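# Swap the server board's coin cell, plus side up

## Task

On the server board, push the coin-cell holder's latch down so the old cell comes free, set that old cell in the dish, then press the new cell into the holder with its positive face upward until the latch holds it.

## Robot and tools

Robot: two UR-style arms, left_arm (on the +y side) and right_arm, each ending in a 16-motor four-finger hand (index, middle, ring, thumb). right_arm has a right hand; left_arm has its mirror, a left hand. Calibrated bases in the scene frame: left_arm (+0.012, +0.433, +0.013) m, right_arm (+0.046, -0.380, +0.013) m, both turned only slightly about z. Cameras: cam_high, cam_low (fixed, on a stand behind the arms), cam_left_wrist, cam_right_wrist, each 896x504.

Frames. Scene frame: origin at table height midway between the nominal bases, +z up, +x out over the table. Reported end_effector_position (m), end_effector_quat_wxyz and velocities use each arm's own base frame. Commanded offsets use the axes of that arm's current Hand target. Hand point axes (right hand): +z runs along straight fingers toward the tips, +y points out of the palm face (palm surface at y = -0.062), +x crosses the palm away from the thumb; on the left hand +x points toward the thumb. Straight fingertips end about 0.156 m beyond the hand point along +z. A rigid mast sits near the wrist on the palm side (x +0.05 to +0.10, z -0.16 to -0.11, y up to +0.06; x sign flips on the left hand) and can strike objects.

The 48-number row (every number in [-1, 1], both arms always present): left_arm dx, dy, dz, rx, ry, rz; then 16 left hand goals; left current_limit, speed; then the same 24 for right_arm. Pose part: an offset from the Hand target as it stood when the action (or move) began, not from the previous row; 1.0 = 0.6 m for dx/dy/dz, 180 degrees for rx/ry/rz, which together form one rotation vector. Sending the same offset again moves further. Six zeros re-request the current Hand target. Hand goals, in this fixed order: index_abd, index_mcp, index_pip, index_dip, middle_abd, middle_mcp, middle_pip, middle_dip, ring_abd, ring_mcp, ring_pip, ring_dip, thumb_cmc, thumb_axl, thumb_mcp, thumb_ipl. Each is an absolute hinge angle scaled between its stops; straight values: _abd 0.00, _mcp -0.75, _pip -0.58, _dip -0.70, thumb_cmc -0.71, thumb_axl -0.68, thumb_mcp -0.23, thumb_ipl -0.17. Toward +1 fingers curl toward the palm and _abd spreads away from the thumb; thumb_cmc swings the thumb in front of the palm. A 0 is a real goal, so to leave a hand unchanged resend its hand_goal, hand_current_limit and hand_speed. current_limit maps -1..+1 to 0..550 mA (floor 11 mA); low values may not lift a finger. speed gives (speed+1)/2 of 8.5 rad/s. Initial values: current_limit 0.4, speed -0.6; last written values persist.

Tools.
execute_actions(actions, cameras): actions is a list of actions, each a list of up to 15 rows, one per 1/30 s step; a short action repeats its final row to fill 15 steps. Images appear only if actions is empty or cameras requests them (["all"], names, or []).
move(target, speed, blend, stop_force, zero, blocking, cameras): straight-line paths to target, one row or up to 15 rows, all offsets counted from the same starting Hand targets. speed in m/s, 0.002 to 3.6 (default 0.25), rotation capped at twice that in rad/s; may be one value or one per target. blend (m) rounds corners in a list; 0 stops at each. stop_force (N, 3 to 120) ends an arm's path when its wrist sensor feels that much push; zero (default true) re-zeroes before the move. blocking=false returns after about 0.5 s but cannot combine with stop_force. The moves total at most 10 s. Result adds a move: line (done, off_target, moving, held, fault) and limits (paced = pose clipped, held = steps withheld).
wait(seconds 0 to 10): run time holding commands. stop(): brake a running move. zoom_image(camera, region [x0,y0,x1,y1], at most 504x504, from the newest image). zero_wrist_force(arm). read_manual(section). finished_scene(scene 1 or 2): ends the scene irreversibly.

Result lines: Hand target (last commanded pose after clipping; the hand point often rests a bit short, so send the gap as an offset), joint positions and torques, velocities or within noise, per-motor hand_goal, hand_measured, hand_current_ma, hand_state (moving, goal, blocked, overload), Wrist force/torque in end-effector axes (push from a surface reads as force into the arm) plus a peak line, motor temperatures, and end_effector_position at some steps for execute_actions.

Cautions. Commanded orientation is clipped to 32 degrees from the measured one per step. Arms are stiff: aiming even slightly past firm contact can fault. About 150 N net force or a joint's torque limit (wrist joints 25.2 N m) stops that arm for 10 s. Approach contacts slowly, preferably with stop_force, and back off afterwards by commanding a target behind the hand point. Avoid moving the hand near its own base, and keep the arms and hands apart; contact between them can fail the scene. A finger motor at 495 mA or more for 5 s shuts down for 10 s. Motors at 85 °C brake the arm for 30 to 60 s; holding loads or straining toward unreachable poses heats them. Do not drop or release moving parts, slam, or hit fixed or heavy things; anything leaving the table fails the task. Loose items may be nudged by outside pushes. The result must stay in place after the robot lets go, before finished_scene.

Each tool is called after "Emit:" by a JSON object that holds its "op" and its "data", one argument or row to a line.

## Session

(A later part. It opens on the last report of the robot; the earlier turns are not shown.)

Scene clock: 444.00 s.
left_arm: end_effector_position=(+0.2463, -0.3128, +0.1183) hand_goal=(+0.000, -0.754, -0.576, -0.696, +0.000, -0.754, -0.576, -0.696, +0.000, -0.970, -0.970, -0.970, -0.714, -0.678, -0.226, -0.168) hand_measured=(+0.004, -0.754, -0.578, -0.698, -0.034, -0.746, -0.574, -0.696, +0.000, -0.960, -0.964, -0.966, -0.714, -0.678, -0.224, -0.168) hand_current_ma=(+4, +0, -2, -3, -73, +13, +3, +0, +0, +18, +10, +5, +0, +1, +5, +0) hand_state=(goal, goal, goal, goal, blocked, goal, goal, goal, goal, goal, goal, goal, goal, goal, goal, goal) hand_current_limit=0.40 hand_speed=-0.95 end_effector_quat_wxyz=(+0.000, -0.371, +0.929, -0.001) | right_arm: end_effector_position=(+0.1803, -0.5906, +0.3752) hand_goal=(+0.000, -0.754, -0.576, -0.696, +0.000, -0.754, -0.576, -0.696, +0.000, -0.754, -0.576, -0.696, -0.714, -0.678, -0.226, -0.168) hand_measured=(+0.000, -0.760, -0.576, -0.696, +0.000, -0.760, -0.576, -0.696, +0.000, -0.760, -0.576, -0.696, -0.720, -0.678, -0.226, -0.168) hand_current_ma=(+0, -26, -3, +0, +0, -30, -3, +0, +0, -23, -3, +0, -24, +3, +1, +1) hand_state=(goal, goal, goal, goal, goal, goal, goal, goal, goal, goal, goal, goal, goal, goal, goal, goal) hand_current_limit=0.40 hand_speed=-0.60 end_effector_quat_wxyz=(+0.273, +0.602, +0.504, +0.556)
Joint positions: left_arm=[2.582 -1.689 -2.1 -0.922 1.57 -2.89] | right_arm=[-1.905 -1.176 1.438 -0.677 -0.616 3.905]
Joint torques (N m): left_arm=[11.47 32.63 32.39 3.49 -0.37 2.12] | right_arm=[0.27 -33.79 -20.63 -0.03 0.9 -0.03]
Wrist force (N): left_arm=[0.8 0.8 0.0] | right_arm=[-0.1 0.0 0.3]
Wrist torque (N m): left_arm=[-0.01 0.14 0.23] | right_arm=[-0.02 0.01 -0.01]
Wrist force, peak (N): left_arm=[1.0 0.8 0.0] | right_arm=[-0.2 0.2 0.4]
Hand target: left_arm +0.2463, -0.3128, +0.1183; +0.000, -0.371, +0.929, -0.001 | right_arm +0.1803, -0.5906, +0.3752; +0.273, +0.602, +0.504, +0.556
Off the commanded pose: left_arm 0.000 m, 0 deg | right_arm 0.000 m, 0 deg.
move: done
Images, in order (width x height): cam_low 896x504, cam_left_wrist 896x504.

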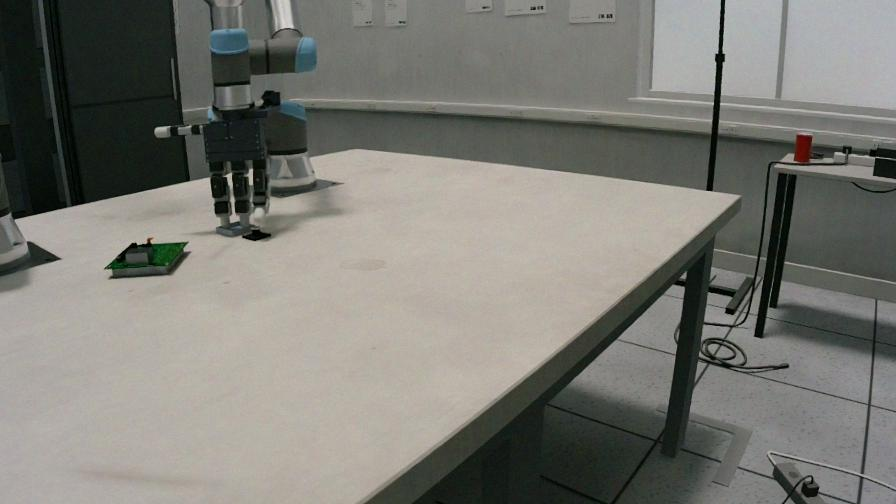

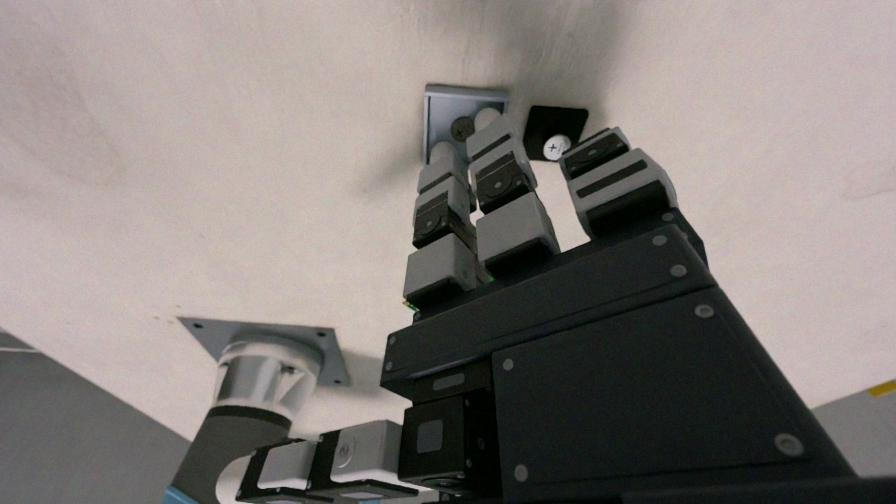

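Emit:
{"op": "move", "data": {
  "target": [0, 0, -0.07, 0, 0, 0, 0.0,-0.754,-0.576,-0.696, -0.03,-0.754,-0.576,-0.696, 0,-0.97,-0.97,-0.97, -0.714,-0.678,-0.226,-0.168, 0.4,-0.9, 0,0,0,0,0,0, 0,-0.754,-0.576,-0.696, 0,-0.754,-0.576,-0.696, 0,-0.754,-0.576,-0.696, -0.714,-0.678,-0.226,-0.168, 0.4,-0.6],
  "speed": 0.1,
  "cameras": ["cam_high","cam_left_wrist"]
}}

Emit:
{"op": "zoom_image", "data": {
  "camera": "cam_left_wrist",
  "region": [400, 40, 580, 166]
}}

Emit:
{"op": "move", "data": {
  "target": [-0.084, -0.087, 0.018, 0, 0, 0, -0.04,-0.754,-0.576,-0.696, 0.04,-0.754,-0.576,-0.696, 0,-0.97,-0.97,-0.97, -0.714,-0.678,-0.226,-0.168, 0.4,-0.9, 0,0,0,0,0,0, 0,-0.754,-0.576,-0.696, 0,-0.754,-0.576,-0.696, 0,-0.754,-0.576,-0.696, -0.714,-0.678,-0.226,-0.168, 0.4,-0.6],
  "speed": 0.1,
  "cameras": ["cam_high","cam_low","cam_left_wrist"]
}}

Emit:
{"op": "zoom_image", "data": {
  "camera": "cam_left_wrist",
  "region": [400, 80, 550, 185]
}}

Emit:
{"op": "zoom_image", "data": {
  "camera": "cam_low",
  "region": [210, 205, 290, 255]
}}

Scene clock: 461.90 s.
left_arm: end_effector_position=(+0.2464, -0.3128, +0.1603) hand_goal=(+0.000, -0.754, -0.576, -0.696, -0.030, -0.754, -0.576, -0.696, +0.000, -0.970, -0.970, -0.970, -0.714, -0.678, -0.226, -0.168) hand_measured=(+0.004, -0.754, -0.578, -0.698, -0.032, -0.750, -0.574, -0.696, +0.000, -0.960, -0.964, -0.966, -0.714, -0.678, -0.224, -0.168) hand_current_ma=(+4, +0, -2, -3, -3, +8, +3, +0, +0, +18, +10, +5, +0, +1, +5, +0) hand_state=(goal, goal, goal, goal, goal, goal, goal, goal, goal, goal, goal, goal, goal, goal, goal, goal) hand_current_limit=0.40 hand_speed=-0.90 end_effector_quat_wxyz=(+0.000, -0.371, +0.929, -0.001) | right_arm: end_effector_position=(+0.1803, -0.5906, +0.3752) hand_goal=(+0.000, -0.754, -0.576, -0.696, +0.000, -0.754, -0.576, -0.696, +0.000, -0.754, -0.576, -0.696, -0.714, -0.678, -0.226, -0.168) hand_measured=(+0.000, -0.760, -0.576, -0.696, +0.000, -0.760, -0.576, -0.696, +0.000, -0.760, -0.576, -0.696, -0.720, -0.678, -0.226, -0.168) hand_current_ma=(+0, -26, -3, +0, +0, -30, -3, +0, +0, -23, -3, +0, -24, +3, +1, +1) hand_state=(goal, goal, goal, goal, goal, goal, goal, goal, goal, goal, goal, goal, goal, goal, goal, goal) hand_current_limit=0.40 hand_speed=-0.60 end_effector_quat_wxyz=(+0.273, +0.602, +0.504, +0.556)
Joint positions: left_arm=[2.582 -1.627 -2.041 -1.044 1.57 -2.89] | right_arm=[-1.905 -1.176 1.438 -0.677 -0.616 3.905]
Joint torques (N m): left_arm=[11.83 21.44 14.28 1.85 1.11 1.98] | right_arm=[0.93 -33.76 -19.82 -0.06 0.99 -0.1]
Wrist force (N): left_arm=[-0.2 0.5 0.0] | right_arm=[0.0 0.0 0.3]
Wrist torque (N m): left_arm=[0.03 0.04 0.14] | right_arm=[-0.03 0.00 0.00]
Wrist force, peak (N): left_arm=[1.2 0.8 0.6] | right_arm=[0.0 0.5 0.3]
Hand target: left_arm +0.2463, -0.3128, +0.1603; +0.000, -0.371, +0.929, -0.001 | right_arm +0.1803, -0.5906, +0.3752; +0.273, +0.602, +0.504, +0.556
Off the commanded pose: left_arm 0.000 m, 0 deg | right_arm 0.000 m, 0 deg.
move: done
Images, in order (width x height): cam_high 896x504, cam_left_wrist 896x504.

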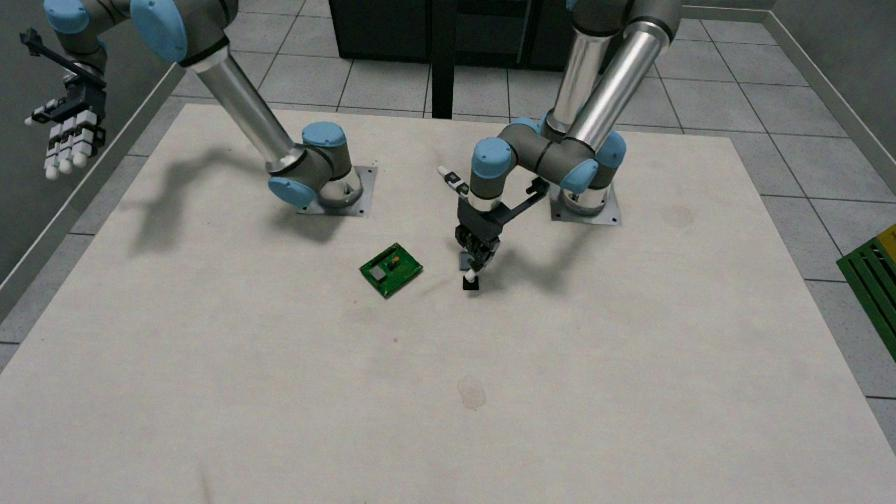

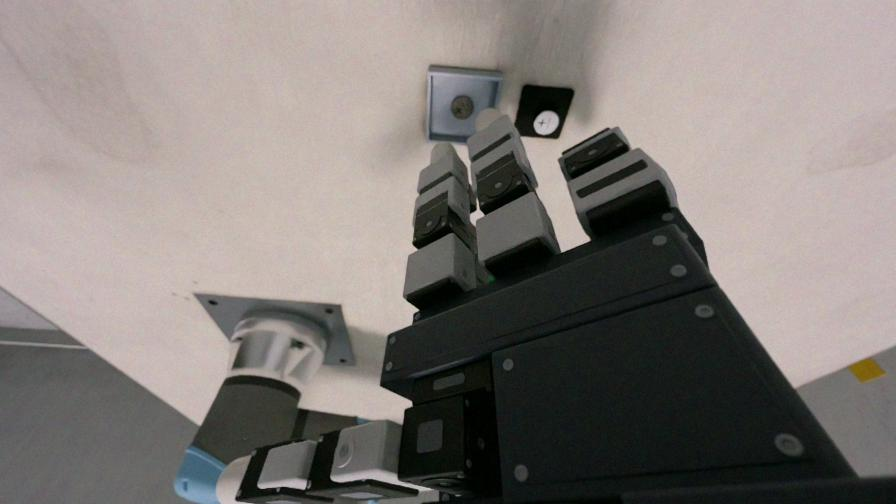

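Scaled by 2.800 from the camera's 896x504 image, which has a finer 1280x720 frame.

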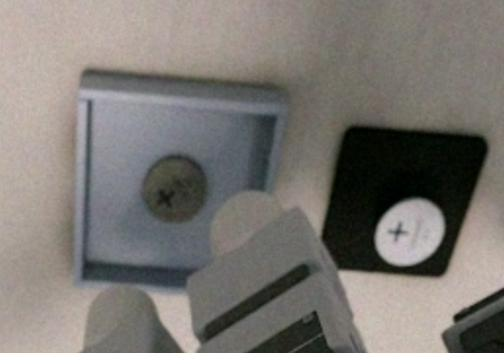

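Scene clock: 463.07 s.
left_arm: end_effector_position=(+0.3189, -0.3159, +0.1495) hand_goal=(-0.040, -0.754, -0.576, -0.696, +0.040, -0.754, -0.576, -0.696, +0.000, -0.970, -0.970, -0.970, -0.714, -0.678, -0.226, -0.168) hand_measured=(-0.036, -0.754, -0.578, -0.698, +0.038, -0.750, -0.574, -0.696, +0.000, -0.960, -0.964, -0.966, -0.714, -0.678, -0.224, -0.168) hand_current_ma=(+4, +0, -2, -3, -3, +6, +3, +0, +0, +18, +10, +5, +0, +1, +5, +0) hand_state=(goal, goal, goal, goal, goal, goal, goal, goal, goal, goal, goal, goal, goal, goal, goal, goal) hand_current_limit=0.40 hand_speed=-0.90 end_effector_quat_wxyz=(+0.000, -0.371, +0.929, -0.001) | right_arm: end_effector_position=(+0.1803, -0.5906, +0.3752) hand_goal=(+0.000, -0.754, -0.576, -0.696, +0.000, -0.754, -0.576, -0.696, +0.000, -0.754, -0.576, -0.696, -0.714, -0.678, -0.226, -0.168) hand_measured=(+0.000, -0.760, -0.576, -0.696, +0.000, -0.760, -0.576, -0.696, +0.000, -0.760, -0.576, -0.696, -0.720, -0.678, -0.226, -0.168) hand_current_ma=(+0, -26, -3, +0, +0, -30, -3, +0, +0, -23, -3, +0, -24, +3, +1, +1) hand_state=(goal, goal, goal, goal, goal, goal, goal, goal, goal, goal, goal, goal, goal, goal, goal, goal) hand_current_limit=0.40 hand_speed=-0.60 end_effector_quat_wxyz=(+0.273, +0.602, +0.504, +0.556)
Joint positions: left_arm=[2.651 -1.763 -1.916 -1.033 1.57 -2.821] | right_arm=[-1.905 -1.176 1.438 -0.677 -0.616 3.905]
Joint torques (N m): left_arm=[-14.66 26.58 16.39 1.2 -1.4 -1.79] | right_arm=[1.18 -34 -20.68 -0.09 1.02 -0.06]
Wrist force (N): left_arm=[-0.1 -0.1 0.7] | right_arm=[-0.2 -0.1 0.3]
Wrist torque (N m): left_arm=[-0.10 0.03 0.12] | right_arm=[-0.03 0.02 -0.01]
Wrist force, peak (N): left_arm=[0.6 1.3 0.3] | right_arm=[0.0 -0.1 0.5]
Hand target: left_arm +0.3188, -0.3159, +0.1495; +0.000, -0.371, +0.929, -0.001 | right_arm +0.1803, -0.5906, +0.3752; +0.273, +0.602, +0.504, +0.556
Off the commanded pose: left_arm 0.000 m, 0 deg | right_arm 0.000 m, 0 deg.
move: done
Images, in order (width x height): cam_high 896x504, cam_low 896x504, cam_left_wrist 896x504.

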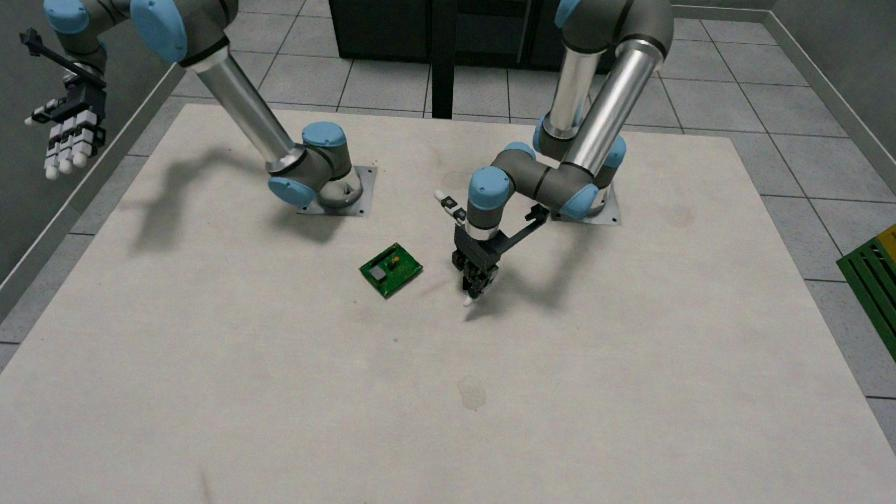

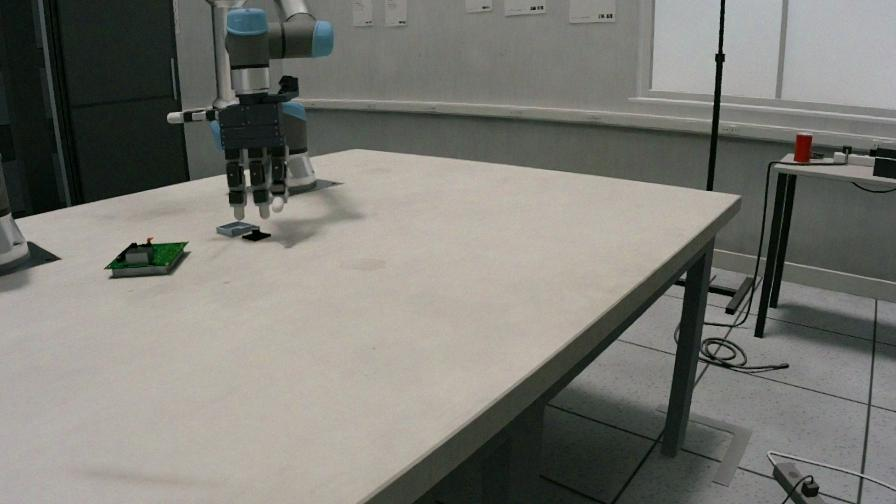

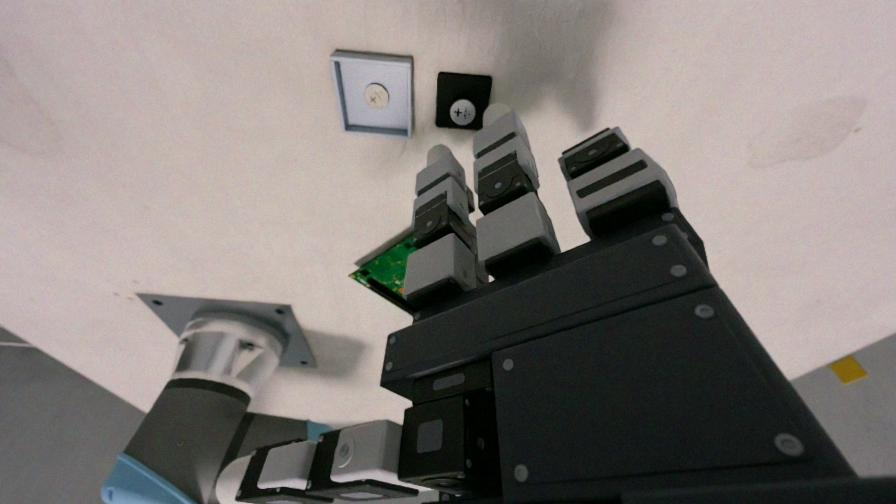

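Scaled by 3.360 from the camera's 896x504 image, which has a finer 1280x720 frame.

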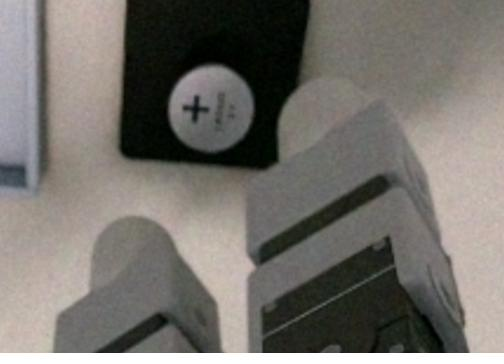

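Scaled by 6.300 from the camera's 896x504 image, which has a finer 1280x720 frame.

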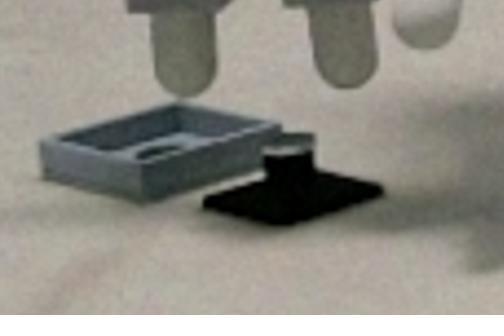

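Emit:
{"op": "move", "data": {
  "target": [-0.0045, 0.0067, 0.025, 0, 0, 0, -0.04,-0.754,-0.576,-0.696, 0.04,-0.754,-0.576,-0.696, 0,-0.97,-0.97,-0.97, -0.714,-0.678,-0.226,-0.168, 0.4,-0.9, 0,0,0,0,0,0, 0,-0.754,-0.576,-0.696, 0,-0.754,-0.576,-0.696, 0,-0.754,-0.576,-0.696, -0.714,-0.678,-0.226,-0.168, 0.4,-0.6],
  "speed": 0.06,
  "stop_force": 3,
  "cameras": ["cam_low","cam_left_wrist"]
}}

Emit:
{"op": "zoom_image", "data": {
  "camera": "cam_left_wrist",
  "region": [410, 80, 530, 164]
}}

Emit:
{"op": "zoom_image", "data": {
  "camera": "cam_low",
  "region": [220, 205, 290, 255]
}}

Scene clock: 484.73 s.
left_arm: end_effector_position=(+0.3180, -0.3112, +0.1345) hand_goal=(-0.040, -0.754, -0.576, -0.696, +0.040, -0.754, -0.576, -0.696, +0.000, -0.970, -0.970, -0.970, -0.714, -0.678, -0.226, -0.168) hand_measured=(-0.036, -0.754, -0.578, -0.698, +0.038, -0.750, -0.574, -0.696, +0.000, -0.960, -0.964, -0.966, -0.714, -0.678, -0.224, -0.168) hand_current_ma=(+4, +0, -2, -3, -3, +6, +3, +0, +0, +18, +10, +5, +0, +1, +5, +0) hand_state=(goal, goal, goal, goal, goal, goal, goal, goal, goal, goal, goal, goal, goal, goal, goal, goal) hand_current_limit=0.40 hand_speed=-0.90 end_effector_quat_wxyz=(+0.000, -0.371, +0.929, -0.001) | right_arm: end_effector_position=(+0.1803, -0.5906, +0.3752) hand_goal=(+0.000, -0.754, -0.576, -0.696, +0.000, -0.754, -0.576, -0.696, +0.000, -0.754, -0.576, -0.696, -0.714, -0.678, -0.226, -0.168) hand_measured=(+0.000, -0.760, -0.576, -0.696, +0.000, -0.760, -0.576, -0.696, +0.000, -0.760, -0.576, -0.696, -0.720, -0.678, -0.226, -0.168) hand_current_ma=(+0, -26, -3, +0, +0, -30, -3, +0, +0, -23, -3, +0, -24, +3, +1, +1) hand_state=(goal, goal, goal, goal, goal, goal, goal, goal, goal, goal, goal, goal, goal, goal, goal, goal) hand_current_limit=0.40 hand_speed=-0.60 end_effector_quat_wxyz=(+0.273, +0.602, +0.504, +0.556)
Joint positions: left_arm=[2.658 -1.774 -1.946 -0.991 1.57 -2.814] | right_arm=[-1.905 -1.176 1.438 -0.677 -0.616 3.905]
Joint torques (N m): left_arm=[-14.45 37.13 33.2 2.97 -1.45 -2.18] | right_arm=[1 -33.21 -19.01 -0.03 0.75 -0.1]
Wrist force (N): left_arm=[0.0 0.2 0.4] | right_arm=[0.0 -0.1 0.2]
Wrist torque (N m): left_arm=[-0.04 0.01 -0.01] | right_arm=[-0.03 0.00 0.00]
Wrist force, peak (N): left_arm=[0.3 0.1 0.8] | right_arm=[0.3 0.2 0.5]
Hand target: left_arm +0.3180, -0.3112, +0.1345; +0.000, -0.371, +0.929, -0.001 | right_arm +0.1803, -0.5906, +0.3752; +0.273, +0.602, +0.504, +0.556
Off the commanded pose: left_arm 0.000 m, 0 deg | right_arm 0.000 m, 0 deg.
move: done
Images, in order (width x height): cam_low 896x504, cam_left_wrist 896x504.

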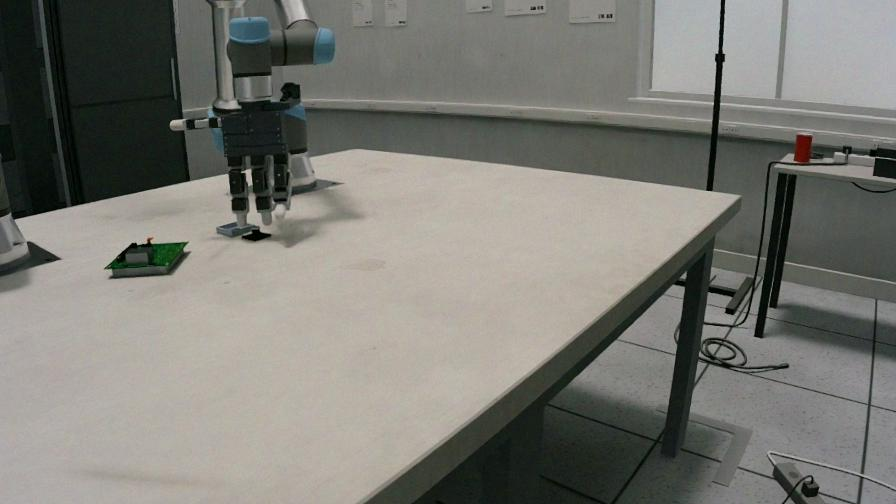

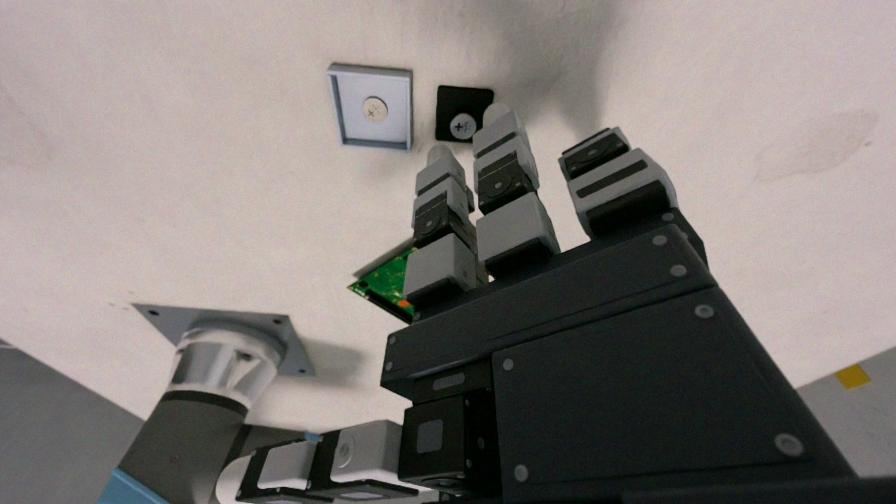

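Scaled by 4.200 from the camera's 896x504 image, which has a finer 1280x720 frame.

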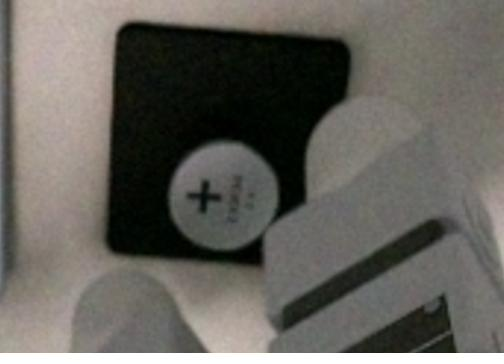

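Scaled by 7.200 from the camera's 896x504 image, which has a finer 1280x720 frame.

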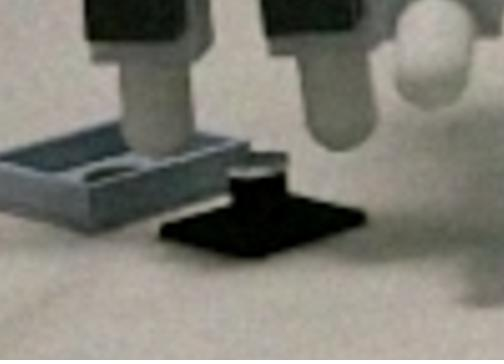

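Emit:
{"op": "move", "data": {
  "target": [0.0022, 0.0038, 0.012, 0, 0, 0, -0.02,-0.754,-0.576,-0.696, 0.02,-0.754,-0.576,-0.696, 0,-0.97,-0.97,-0.97, -0.714,-0.678,-0.226,-0.168, 0.4,-0.9, 0,0,0,0,0,0, 0,-0.754,-0.576,-0.696, 0,-0.754,-0.576,-0.696, 0,-0.754,-0.576,-0.696, -0.714,-0.678,-0.226,-0.168, 0.4,-0.6],
  "speed": 0.05,
  "stop_force": 3,
  "cameras": ["cam_low","cam_left_wrist"]
}}

Emit:
{"op": "zoom_image", "data": {
  "camera": "cam_left_wrist",
  "region": [410, 80, 530, 164]
}}

Emit:
{"op": "zoom_image", "data": {
  "camera": "cam_low",
  "region": [220, 205, 290, 255]
}}

Scene clock: 499.40 s.
left_arm: end_effector_position=(+0.3155, -0.3105, +0.1273) hand_goal=(-0.020, -0.754, -0.576, -0.696, +0.020, -0.754, -0.576, -0.696, +0.000, -0.970, -0.970, -0.970, -0.714, -0.678, -0.226, -0.168) hand_measured=(-0.024, -0.754, -0.578, -0.698, +0.022, -0.750, -0.574, -0.696, +0.000, -0.960, -0.964, -0.966, -0.714, -0.678, -0.224, -0.168) hand_current_ma=(-4, +0, -2, -3, +3, +6, +3, +0, +0, +18, +10, +5, +0, +1, +5, +0) hand_state=(goal, goal, goal, goal, goal, goal, goal, goal, goal, goal, goal, goal, goal, goal, goal, goal) hand_current_limit=0.40 hand_speed=-0.90 end_effector_quat_wxyz=(+0.000, -0.371, +0.929, -0.001) | right_arm: end_effector_position=(+0.1803, -0.5906, +0.3752) hand_goal=(+0.000, -0.754, -0.576, -0.696, +0.000, -0.754, -0.576, -0.696, +0.000, -0.754, -0.576, -0.696, -0.714, -0.678, -0.226, -0.168) hand_measured=(+0.000, -0.760, -0.576, -0.696, +0.000, -0.760, -0.576, -0.696, +0.000, -0.760, -0.576, -0.696, -0.720, -0.678, -0.226, -0.168) hand_current_ma=(+0, -26, -3, +0, +0, -30, -3, +0, +0, -23, -3, +0, -24, +3, +1, +1) hand_state=(goal, goal, goal, goal, goal, goal, goal, goal, goal, goal, goal, goal, goal, goal, goal, goal) hand_current_limit=0.40 hand_speed=-0.60 end_effector_quat_wxyz=(+0.273, +0.602, +0.504, +0.556)
Joint positions: left_arm=[2.657 -1.779 -1.962 -0.97 1.57 -2.815] | right_arm=[-1.905 -1.176 1.438 -0.677 -0.616 3.905]
Joint torques (N m): left_arm=[-7.4 34.28 32.63 1.19 -1.3 -0.35] | right_arm=[1.21 -33.88 -19.45 -0.1 0.96 -0.1]
Wrist force (N): left_arm=[0.1 0.3 0.2] | right_arm=[-0.1 0.1 0.3]
Wrist torque (N m): left_arm=[0.00 -0.01 0.20] | right_arm=[0.00 0.01 0.00]
Wrist force, peak (N): left_arm=[0.2 0.1 0.8] | right_arm=[0.1 -0.3 0.6]
Hand target: left_arm +0.3155, -0.3105, +0.1273; +0.000, -0.371, +0.929, -0.001 | right_arm +0.1803, -0.5906, +0.3752; +0.273, +0.602, +0.504, +0.556
Off the commanded pose: left_arm 0.000 m, 0 deg | right_arm 0.000 m, 0 deg.
move: done
Images, in order (width x height): cam_low 896x504, cam_left_wrist 896x504.

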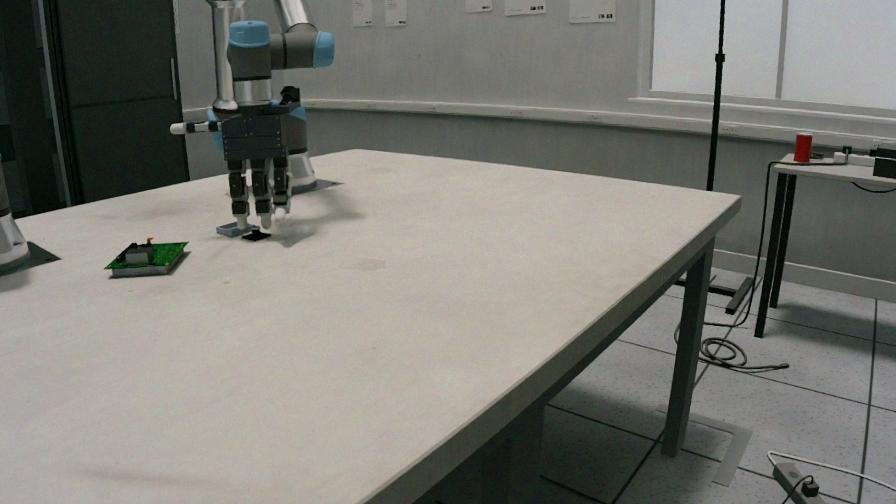

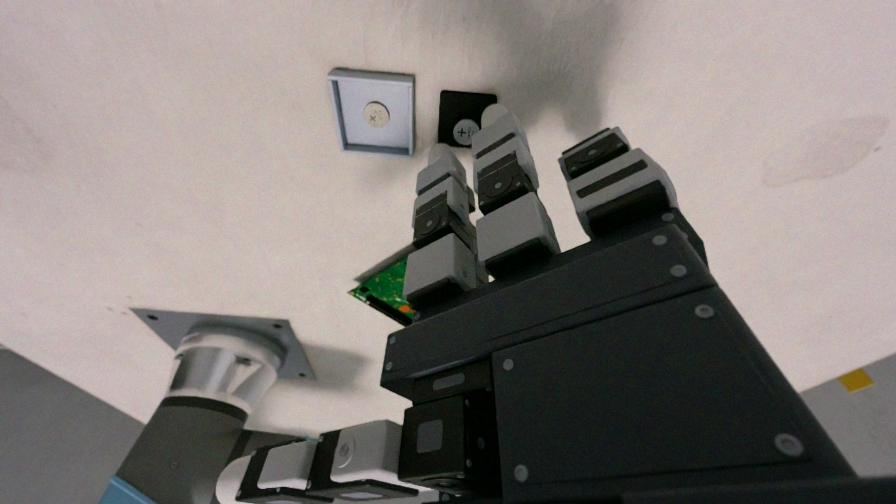

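Scaled by 4.200 from the camera's 896x504 image, which has a finer 1280x720 frame.

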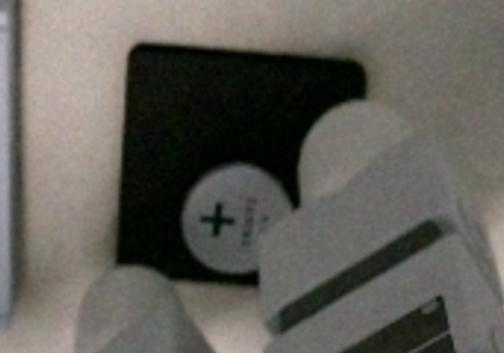

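Scaled by 7.200 from the camera's 896x504 image, which has a finer 1280x720 frame.

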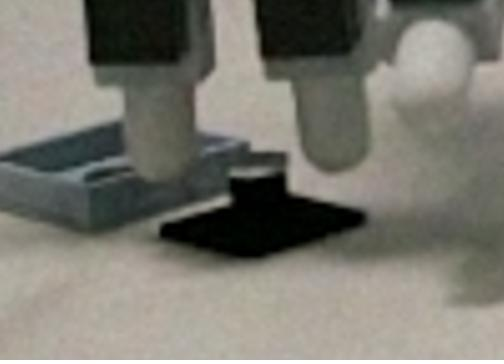

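Emit:
{"op": "move", "data": {
  "target": [-0.0008, 0.0010, 0.012, 0, 0, 0, 0.01,-0.754,-0.576,-0.696, -0.01,-0.754,-0.576,-0.696, 0,-0.97,-0.97,-0.97, -0.714,-0.678,-0.226,-0.168, 0.4,-0.9, 0,0,0,0,0,0, 0,-0.754,-0.576,-0.696, 0,-0.754,-0.576,-0.696, 0,-0.754,-0.576,-0.696, -0.714,-0.678,-0.226,-0.168, 0.4,-0.6],
  "speed": 0.03,
  "stop_force": 3,
  "cameras": ["cam_low","cam_left_wrist"]
}}

Emit:
{"op": "zoom_image", "data": {
  "camera": "cam_left_wrist",
  "region": [410, 80, 530, 164]
}}

Emit:
{"op": "zoom_image", "data": {
  "camera": "cam_low",
  "region": [220, 205, 290, 255]
}}

Scene clock: 513.23 s.
left_arm: end_effector_position=(+0.3154, -0.3097, +0.1201) hand_goal=(+0.010, -0.754, -0.576, -0.696, -0.010, -0.754, -0.576, -0.696, +0.000, -0.970, -0.970, -0.970, -0.714, -0.678, -0.226, -0.168) hand_measured=(+0.006, -0.754, -0.578, -0.698, -0.008, -0.750, -0.574, -0.696, +0.000, -0.960, -0.964, -0.966, -0.714, -0.678, -0.224, -0.168) hand_current_ma=(-4, +0, -2, -3, +3, +6, +3, +0, +0, +18, +10, +5, +0, +1, +5, +0) hand_state=(goal, goal, goal, goal, goal, goal, goal, goal, goal, goal, goal, goal, goal, goal, goal, goal) hand_current_limit=0.40 hand_speed=-0.90 end_effector_quat_wxyz=(+0.000, -0.371, +0.929, -0.001) | right_arm: end_effector_position=(+0.1803, -0.5906, +0.3752) hand_goal=(+0.000, -0.754, -0.576, -0.696, +0.000, -0.754, -0.576, -0.696, +0.000, -0.754, -0.576, -0.696, -0.714, -0.678, -0.226, -0.168) hand_measured=(+0.000, -0.760, -0.576, -0.696, +0.000, -0.760, -0.576, -0.696, +0.000, -0.760, -0.576, -0.696, -0.720, -0.678, -0.226, -0.168) hand_current_ma=(+0, -26, -3, +0, +0, -30, -3, +0, +0, -23, -3, +0, -24, +3, +1, +1) hand_state=(goal, goal, goal, goal, goal, goal, goal, goal, goal, goal, goal, goal, goal, goal, goal, goal) hand_current_limit=0.40 hand_speed=-0.60 end_effector_quat_wxyz=(+0.273, +0.602, +0.504, +0.556)
Joint positions: left_arm=[2.658 -1.789 -1.973 -0.95 1.57 -2.814] | right_arm=[-1.905 -1.176 1.438 -0.677 -0.616 3.905]
Joint torques (N m): left_arm=[3.86 36.81 32.02 1.27 -0.97 -0.21] | right_arm=[1.6 -33.86 -20.48 -0.01 0.86 0.01]
Wrist force (N): left_arm=[0.1 0.2 0.3] | right_arm=[0.2 0.1 0.1]
Wrist torque (N m): left_arm=[-0.02 -0.01 -0.01] | right_arm=[0.00 -0.03 0.02]
Wrist force, peak (N): left_arm=[0.1 0.5 0.7] | right_arm=[0.0 0.2 0.6]
Hand target: left_arm +0.3154, -0.3097, +0.1201; +0.000, -0.371, +0.929, -0.001 | right_arm +0.1803, -0.5906, +0.3752; +0.273, +0.602, +0.504, +0.556
Off the commanded pose: left_arm 0.000 m, 0 deg | right_arm 0.000 m, 0 deg.
move: done
Images, in order (width x height): cam_low 896x504, cam_left_wrist 896x504.

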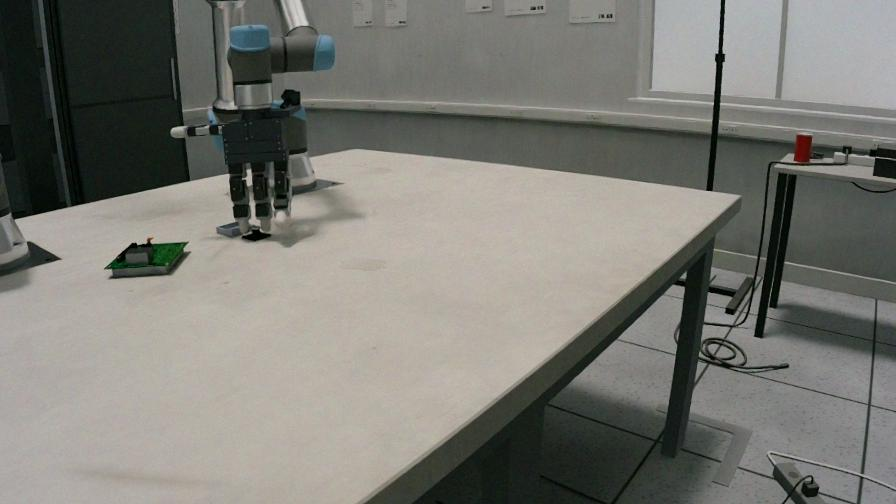

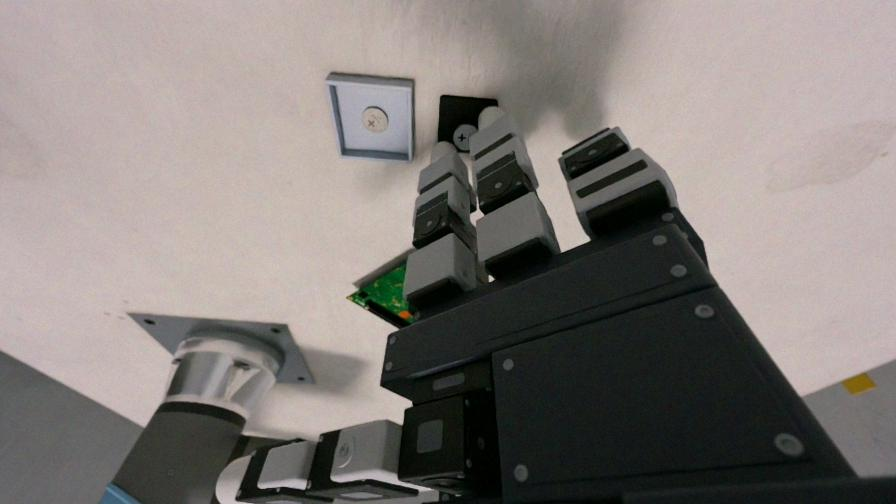

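Scaled by 4.200 from the camera's 896x504 image, which has a finer 1280x720 frame.

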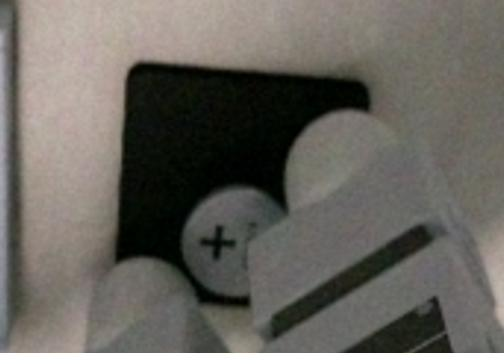

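Scaled by 7.200 from the camera's 896x504 image, which has a finer 1280x720 frame.

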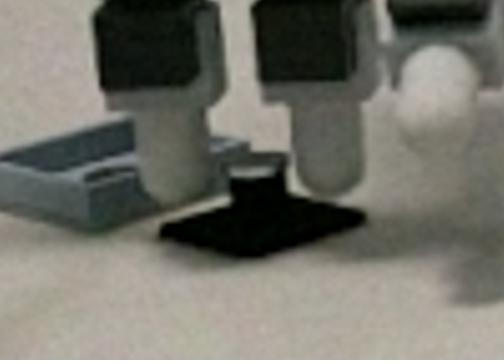

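Emit:
{"op": "move", "data": {
  "target": [0, 0, 0, 0, 0, 0, 0.10,-0.754,-0.576,-0.696, -0.10,-0.754,-0.576,-0.696, 0,-0.97,-0.97,-0.97, -0.714,-0.678,-0.226,-0.168, 0.4,-0.97, 0,0,0,0,0,0, 0,-0.754,-0.576,-0.696, 0,-0.754,-0.576,-0.696, 0,-0.754,-0.576,-0.696, -0.714,-0.678,-0.226,-0.168, 0.4,-0.6],
  "cameras": ["cam_low","cam_left_wrist"]
}}

Emit:
{"op": "zoom_image", "data": {
  "camera": "cam_left_wrist",
  "region": [410, 80, 530, 164]
}}

Emit:
{"op": "zoom_image", "data": {
  "camera": "cam_low",
  "region": [220, 205, 290, 255]
}}

Scene clock: 535.07 s.
left_arm: end_effector_position=(+0.3154, -0.3097, +0.1201) hand_goal=(+0.100, -0.754, -0.576, -0.696, -0.100, -0.754, -0.576, -0.696, +0.000, -0.970, -0.970, -0.970, -0.714, -0.678, -0.226, -0.168) hand_measured=(+0.026, -0.754, -0.578, -0.698, -0.032, -0.750, -0.574, -0.696, +0.000, -0.960, -0.964, -0.966, -0.714, -0.678, -0.224, -0.168) hand_current_ma=(-97, +0, -2, -3, +76, +6, +3, +0, +0, +18, +10, +5, +0, +1, +5, +0) hand_state=(moving, goal, goal, goal, moving, goal, goal, goal, goal, goal, goal, goal, goal, goal, goal, goal) hand_current_limit=0.40 hand_speed=-0.97 end_effector_quat_wxyz=(+0.000, -0.371, +0.929, -0.001) | right_arm: end_effector_position=(+0.1803, -0.5906, +0.3752) hand_goal=(+0.000, -0.754, -0.576, -0.696, +0.000, -0.754, -0.576, -0.696, +0.000, -0.754, -0.576, -0.696, -0.714, -0.678, -0.226, -0.168) hand_measured=(+0.000, -0.760, -0.576, -0.696, +0.000, -0.760, -0.576, -0.696, +0.000, -0.760, -0.576, -0.696, -0.720, -0.678, -0.226, -0.168) hand_current_ma=(+0, -26, -3, +0, +0, -30, -3, +0, +0, -23, -3, +0, -24, +3, +1, +1) hand_state=(goal, goal, goal, goal, goal, goal, goal, goal, goal, goal, goal, goal, goal, goal, goal, goal) hand_current_limit=0.40 hand_speed=-0.60 end_effector_quat_wxyz=(+0.273, +0.602, +0.504, +0.556)
Joint positions: left_arm=[2.658 -1.789 -1.973 -0.95 1.57 -2.814] | right_arm=[-1.905 -1.176 1.438 -0.677 -0.616 3.905]
Joint torques (N m): left_arm=[-12.11 36.94 32.78 1.3 -1.14 -1.9] | right_arm=[0.9 -34.8 -20.17 -0.12 0.93 0.01]
Wrist force (N): left_arm=[0.1 0.0 0.6] | right_arm=[-0.2 0.1 0.1]
Wrist torque (N m): left_arm=[-0.08 0.01 -0.02] | right_arm=[0.00 0.03 -0.01]
Wrist force, peak (N): left_arm=[0.6 0.3 0.6] | right_arm=[-0.3 0.0 0.6]
Hand target: left_arm +0.3154, -0.3097, +0.1201; +0.000, -0.371, +0.929, -0.001 | right_arm +0.1803, -0.5906, +0.3752; +0.273, +0.602, +0.504, +0.556
Off the commanded pose: left_arm 0.000 m, 0 deg | right_arm 0.000 m, 0 deg.
move: done
Images, in order (width x height): cam_low 896x504, cam_left_wrist 896x504.

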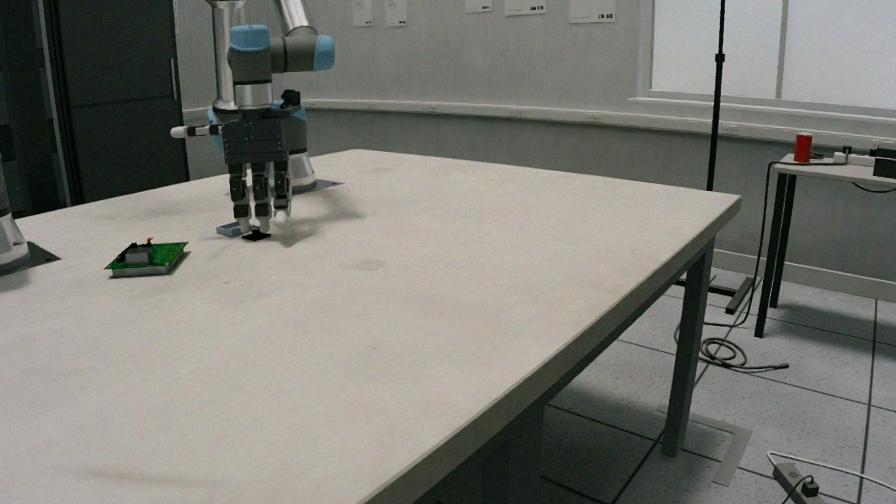

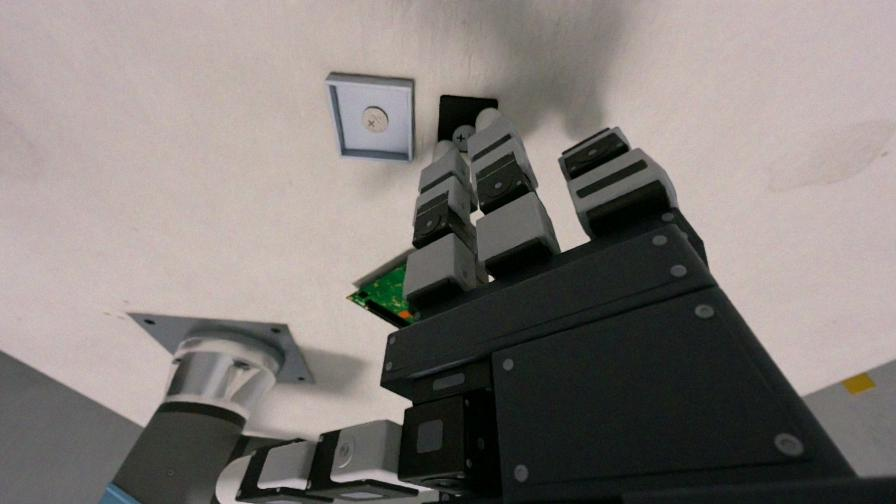

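Scaled by 4.200 from the camera's 896x504 image, which has a finer 1280x720 frame.

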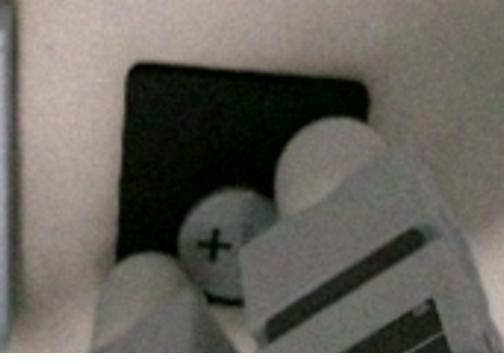

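Scaled by 7.200 from the camera's 896x504 image, which has a finer 1280x720 frame.

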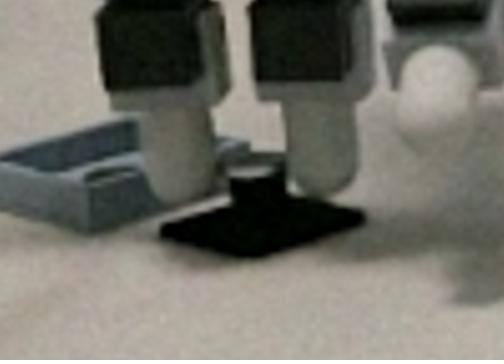

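Emit:
{"op": "move", "data": {
  "target": [0, 0, -0.006, 0, 0, 0, 0.10,-0.754,-0.576,-0.696, -0.10,-0.754,-0.576,-0.696, 0,-0.97,-0.97,-0.97, -0.714,-0.678,-0.226,-0.168, 0.4,-0.95, 0,0,0,0,0,0, 0,-0.754,-0.576,-0.696, 0,-0.754,-0.576,-0.696, 0,-0.754,-0.576,-0.696, -0.714,-0.678,-0.226,-0.168, 0.4,-0.6],
  "speed": 0.02,
  "cameras": []
}}

Emit:
{"op": "move", "data": {
  "target": [0, 0, -0.1065, 0, 0, 0, 0.10,-0.754,-0.576,-0.696, -0.10,-0.754,-0.576,-0.696, 0,-0.97,-0.97,-0.97, -0.714,-0.678,-0.226,-0.168, 0.4,-0.95, 0,0,0,0,0,0, 0,-0.754,-0.576,-0.696, 0,-0.754,-0.576,-0.696, 0,-0.754,-0.576,-0.696, -0.714,-0.678,-0.226,-0.168, 0.4,-0.6],
  "speed": 0.08,
  "cameras": ["cam_low","cam_left_wrist"]
}}

Emit:
{"op": "zoom_image", "data": {
  "camera": "cam_left_wrist",
  "region": [410, 80, 530, 164]
}}

Emit:
{"op": "zoom_image", "data": {
  "camera": "cam_low",
  "region": [220, 180, 290, 230]
}}

Scene clock: 559.27 s.
left_arm: end_effector_position=(+0.3154, -0.3097, +0.1238) hand_goal=(+0.100, -0.754, -0.576, -0.696, -0.100, -0.754, -0.576, -0.696, +0.000, -0.970, -0.970, -0.970, -0.714, -0.678, -0.226, -0.168) hand_measured=(+0.026, -0.754, -0.578, -0.698, -0.038, -0.750, -0.574, -0.696, +0.000, -0.960, -0.964, -0.966, -0.714, -0.678, -0.224, -0.168) hand_current_ma=(-202, +0, -2, -3, +161, +6, +3, +0, +0, +18, +10, +5, +0, +1, +5, +0) hand_state=(blocked, goal, goal, goal, blocked, goal, goal, goal, goal, goal, goal, goal, goal, goal, goal, goal) hand_current_limit=0.40 hand_speed=-0.95 end_effector_quat_wxyz=(+0.000, -0.371, +0.929, -0.001) | right_arm: end_effector_position=(+0.1803, -0.5906, +0.3752) hand_goal=(+0.000, -0.754, -0.576, -0.696, +0.000, -0.754, -0.576, -0.696, +0.000, -0.754, -0.576, -0.696, -0.714, -0.678, -0.226, -0.168) hand_measured=(+0.000, -0.760, -0.576, -0.696, +0.000, -0.760, -0.576, -0.696, +0.000, -0.760, -0.576, -0.696, -0.720, -0.678, -0.226, -0.168) hand_current_ma=(+0, -26, -3, +0, +0, -30, -3, +0, +0, -23, -3, +0, -24, +3, +1, +1) hand_state=(goal, goal, goal, goal, goal, goal, goal, goal, goal, goal, goal, goal, goal, goal, goal, goal) hand_current_limit=0.40 hand_speed=-0.60 end_effector_quat_wxyz=(+0.273, +0.602, +0.504, +0.556)
Joint positions: left_arm=[2.658 -1.783 -1.968 -0.96 1.57 -2.814] | right_arm=[-1.905 -1.176 1.438 -0.677 -0.616 3.905]
Joint torques (N m): left_arm=[-11.58 27.39 26.75 2.93 -1.09 -1.53] | right_arm=[1.39 -33.14 -20.76 -0.21 0.95 0.15]
Wrist force (N): left_arm=[0.1 0.4 0.3] | right_arm=[0.0 0.3 0.2]
Wrist torque (N m): left_arm=[0.01 -0.01 -0.01] | right_arm=[0.03 0.01 0.01]
Wrist force, peak (N): left_arm=[0.0 0.2 0.9] | right_arm=[0.2 0.2 0.5]
Hand target: left_arm +0.3154, -0.3097, +0.1237; +0.000, -0.371, +0.929, -0.001 | right_arm +0.1803, -0.5906, +0.3752; +0.273, +0.602, +0.504, +0.556
Off the commanded pose: left_arm 0.000 m, 0 deg | right_arm 0.000 m, 0 deg.
move: done
No camera images: "cameras" was empty.

Scene clock: 560.47 s.
left_arm: end_effector_position=(+0.3154, -0.3097, +0.1876) hand_goal=(+0.100, -0.754, -0.576, -0.696, -0.100, -0.754, -0.576, -0.696, +0.000, -0.970, -0.970, -0.970, -0.714, -0.678, -0.226, -0.168) hand_measured=(+0.026, -0.754, -0.578, -0.698, -0.038, -0.750, -0.574, -0.696, +0.000, -0.960, -0.964, -0.966, -0.714, -0.678, -0.224, -0.168) hand_current_ma=(-202, +0, -2, -3, +161, +6, +3, +0, +0, +18, +10, +5, +0, +1, +5, +0) hand_state=(blocked, goal, goal, goal, blocked, goal, goal, goal, goal, goal, goal, goal, goal, goal, goal, goal) hand_current_limit=0.40 hand_speed=-0.95 end_effector_quat_wxyz=(+0.000, -0.371, +0.929, -0.001) | right_arm: end_effector_position=(+0.1803, -0.5906, +0.3752) hand_goal=(+0.000, -0.754, -0.576, -0.696, +0.000, -0.754, -0.576, -0.696, +0.000, -0.754, -0.576, -0.696, -0.714, -0.678, -0.226, -0.168) hand_measured=(+0.000, -0.760, -0.576, -0.696, +0.000, -0.760, -0.576, -0.696, +0.000, -0.760, -0.576, -0.696, -0.720, -0.678, -0.226, -0.168) hand_current_ma=(+0, -26, -3, +0, +0, -30, -3, +0, +0, -23, -3, +0, -24, +3, +1, +1) hand_state=(goal, goal, goal, goal, goal, goal, goal, goal, goal, goal, goal, goal, goal, goal, goal, goal) hand_current_limit=0.40 hand_speed=-0.60 end_effector_quat_wxyz=(+0.273, +0.602, +0.504, +0.556)
Joint positions: left_arm=[2.658 -1.703 -1.877 -1.131 1.57 -2.813] | right_arm=[-1.905 -1.176 1.438 -0.677 -0.616 3.905]
Joint torques (N m): left_arm=[12.72 21.67 14.92 2.13 -1.3 2.19] | right_arm=[0.86 -34.07 -20.55 -0.11 0.87 0.11]
Wrist force (N): left_arm=[0.0 -0.1 0.0] | right_arm=[0.3 0.0 0.4]
Wrist torque (N m): left_arm=[-0.03 -0.01 -0.03] | right_arm=[-0.03 -0.03 0.02]
Wrist force, peak (N): left_arm=[0.3 0.3 1.6] | right_arm=[-0.1 0.3 0.4]
Hand target: left_arm +0.3154, -0.3096, +0.1876; +0.000, -0.371, +0.929, -0.001 | right_arm +0.1803, -0.5906, +0.3752; +0.273, +0.602, +0.504, +0.556
Off the commanded pose: left_arm 0.000 m, 0 deg | right_arm 0.000 m, 0 deg.
move: done
Images, in order (width x height): cam_low 896x504, cam_left_wrist 896x504.

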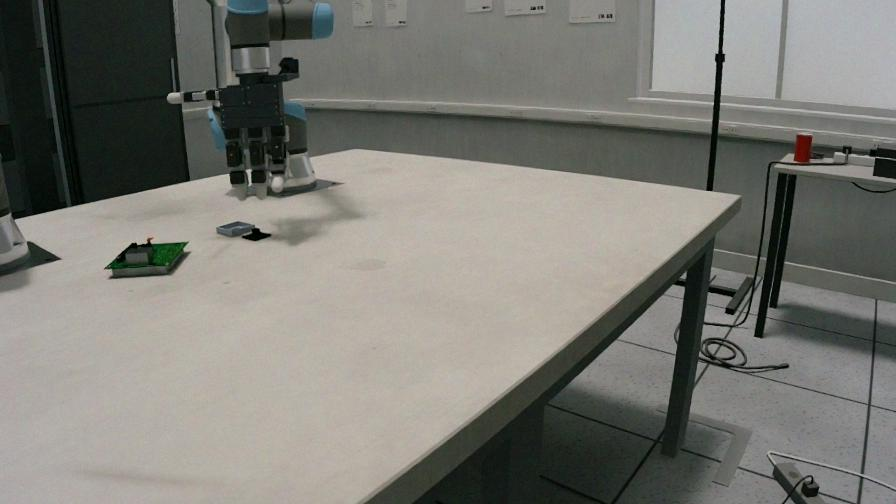

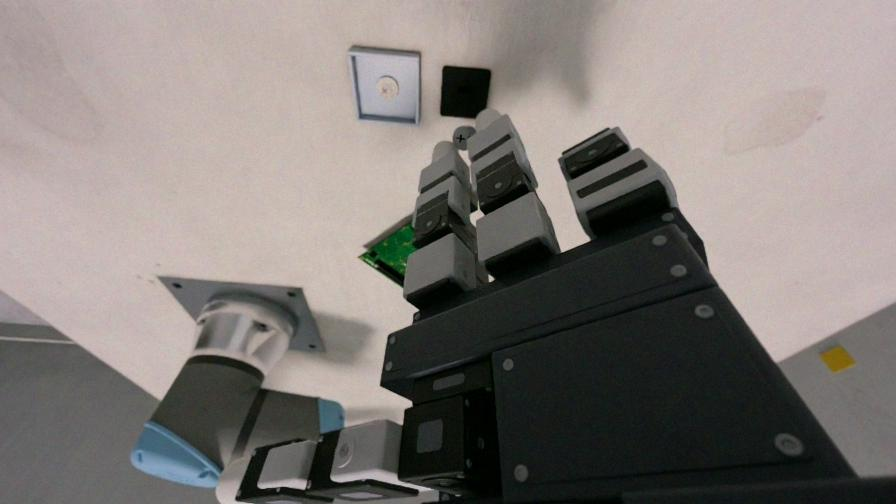

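Scaled by 4.200 from the camera's 896x504 image, which has a finer 1280x720 frame.

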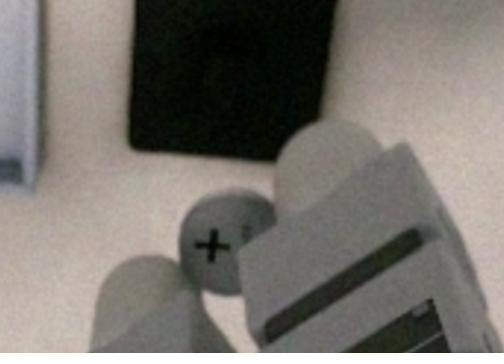

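Scaled by 7.200 from the camera's 896x504 image, which has a finer 1280x720 frame.

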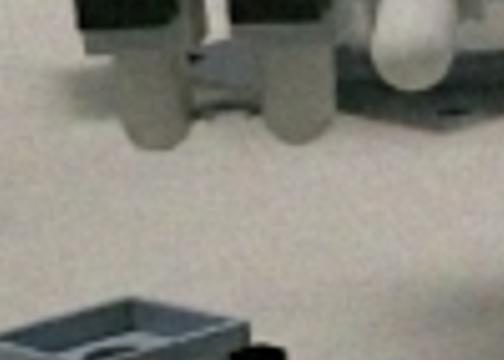

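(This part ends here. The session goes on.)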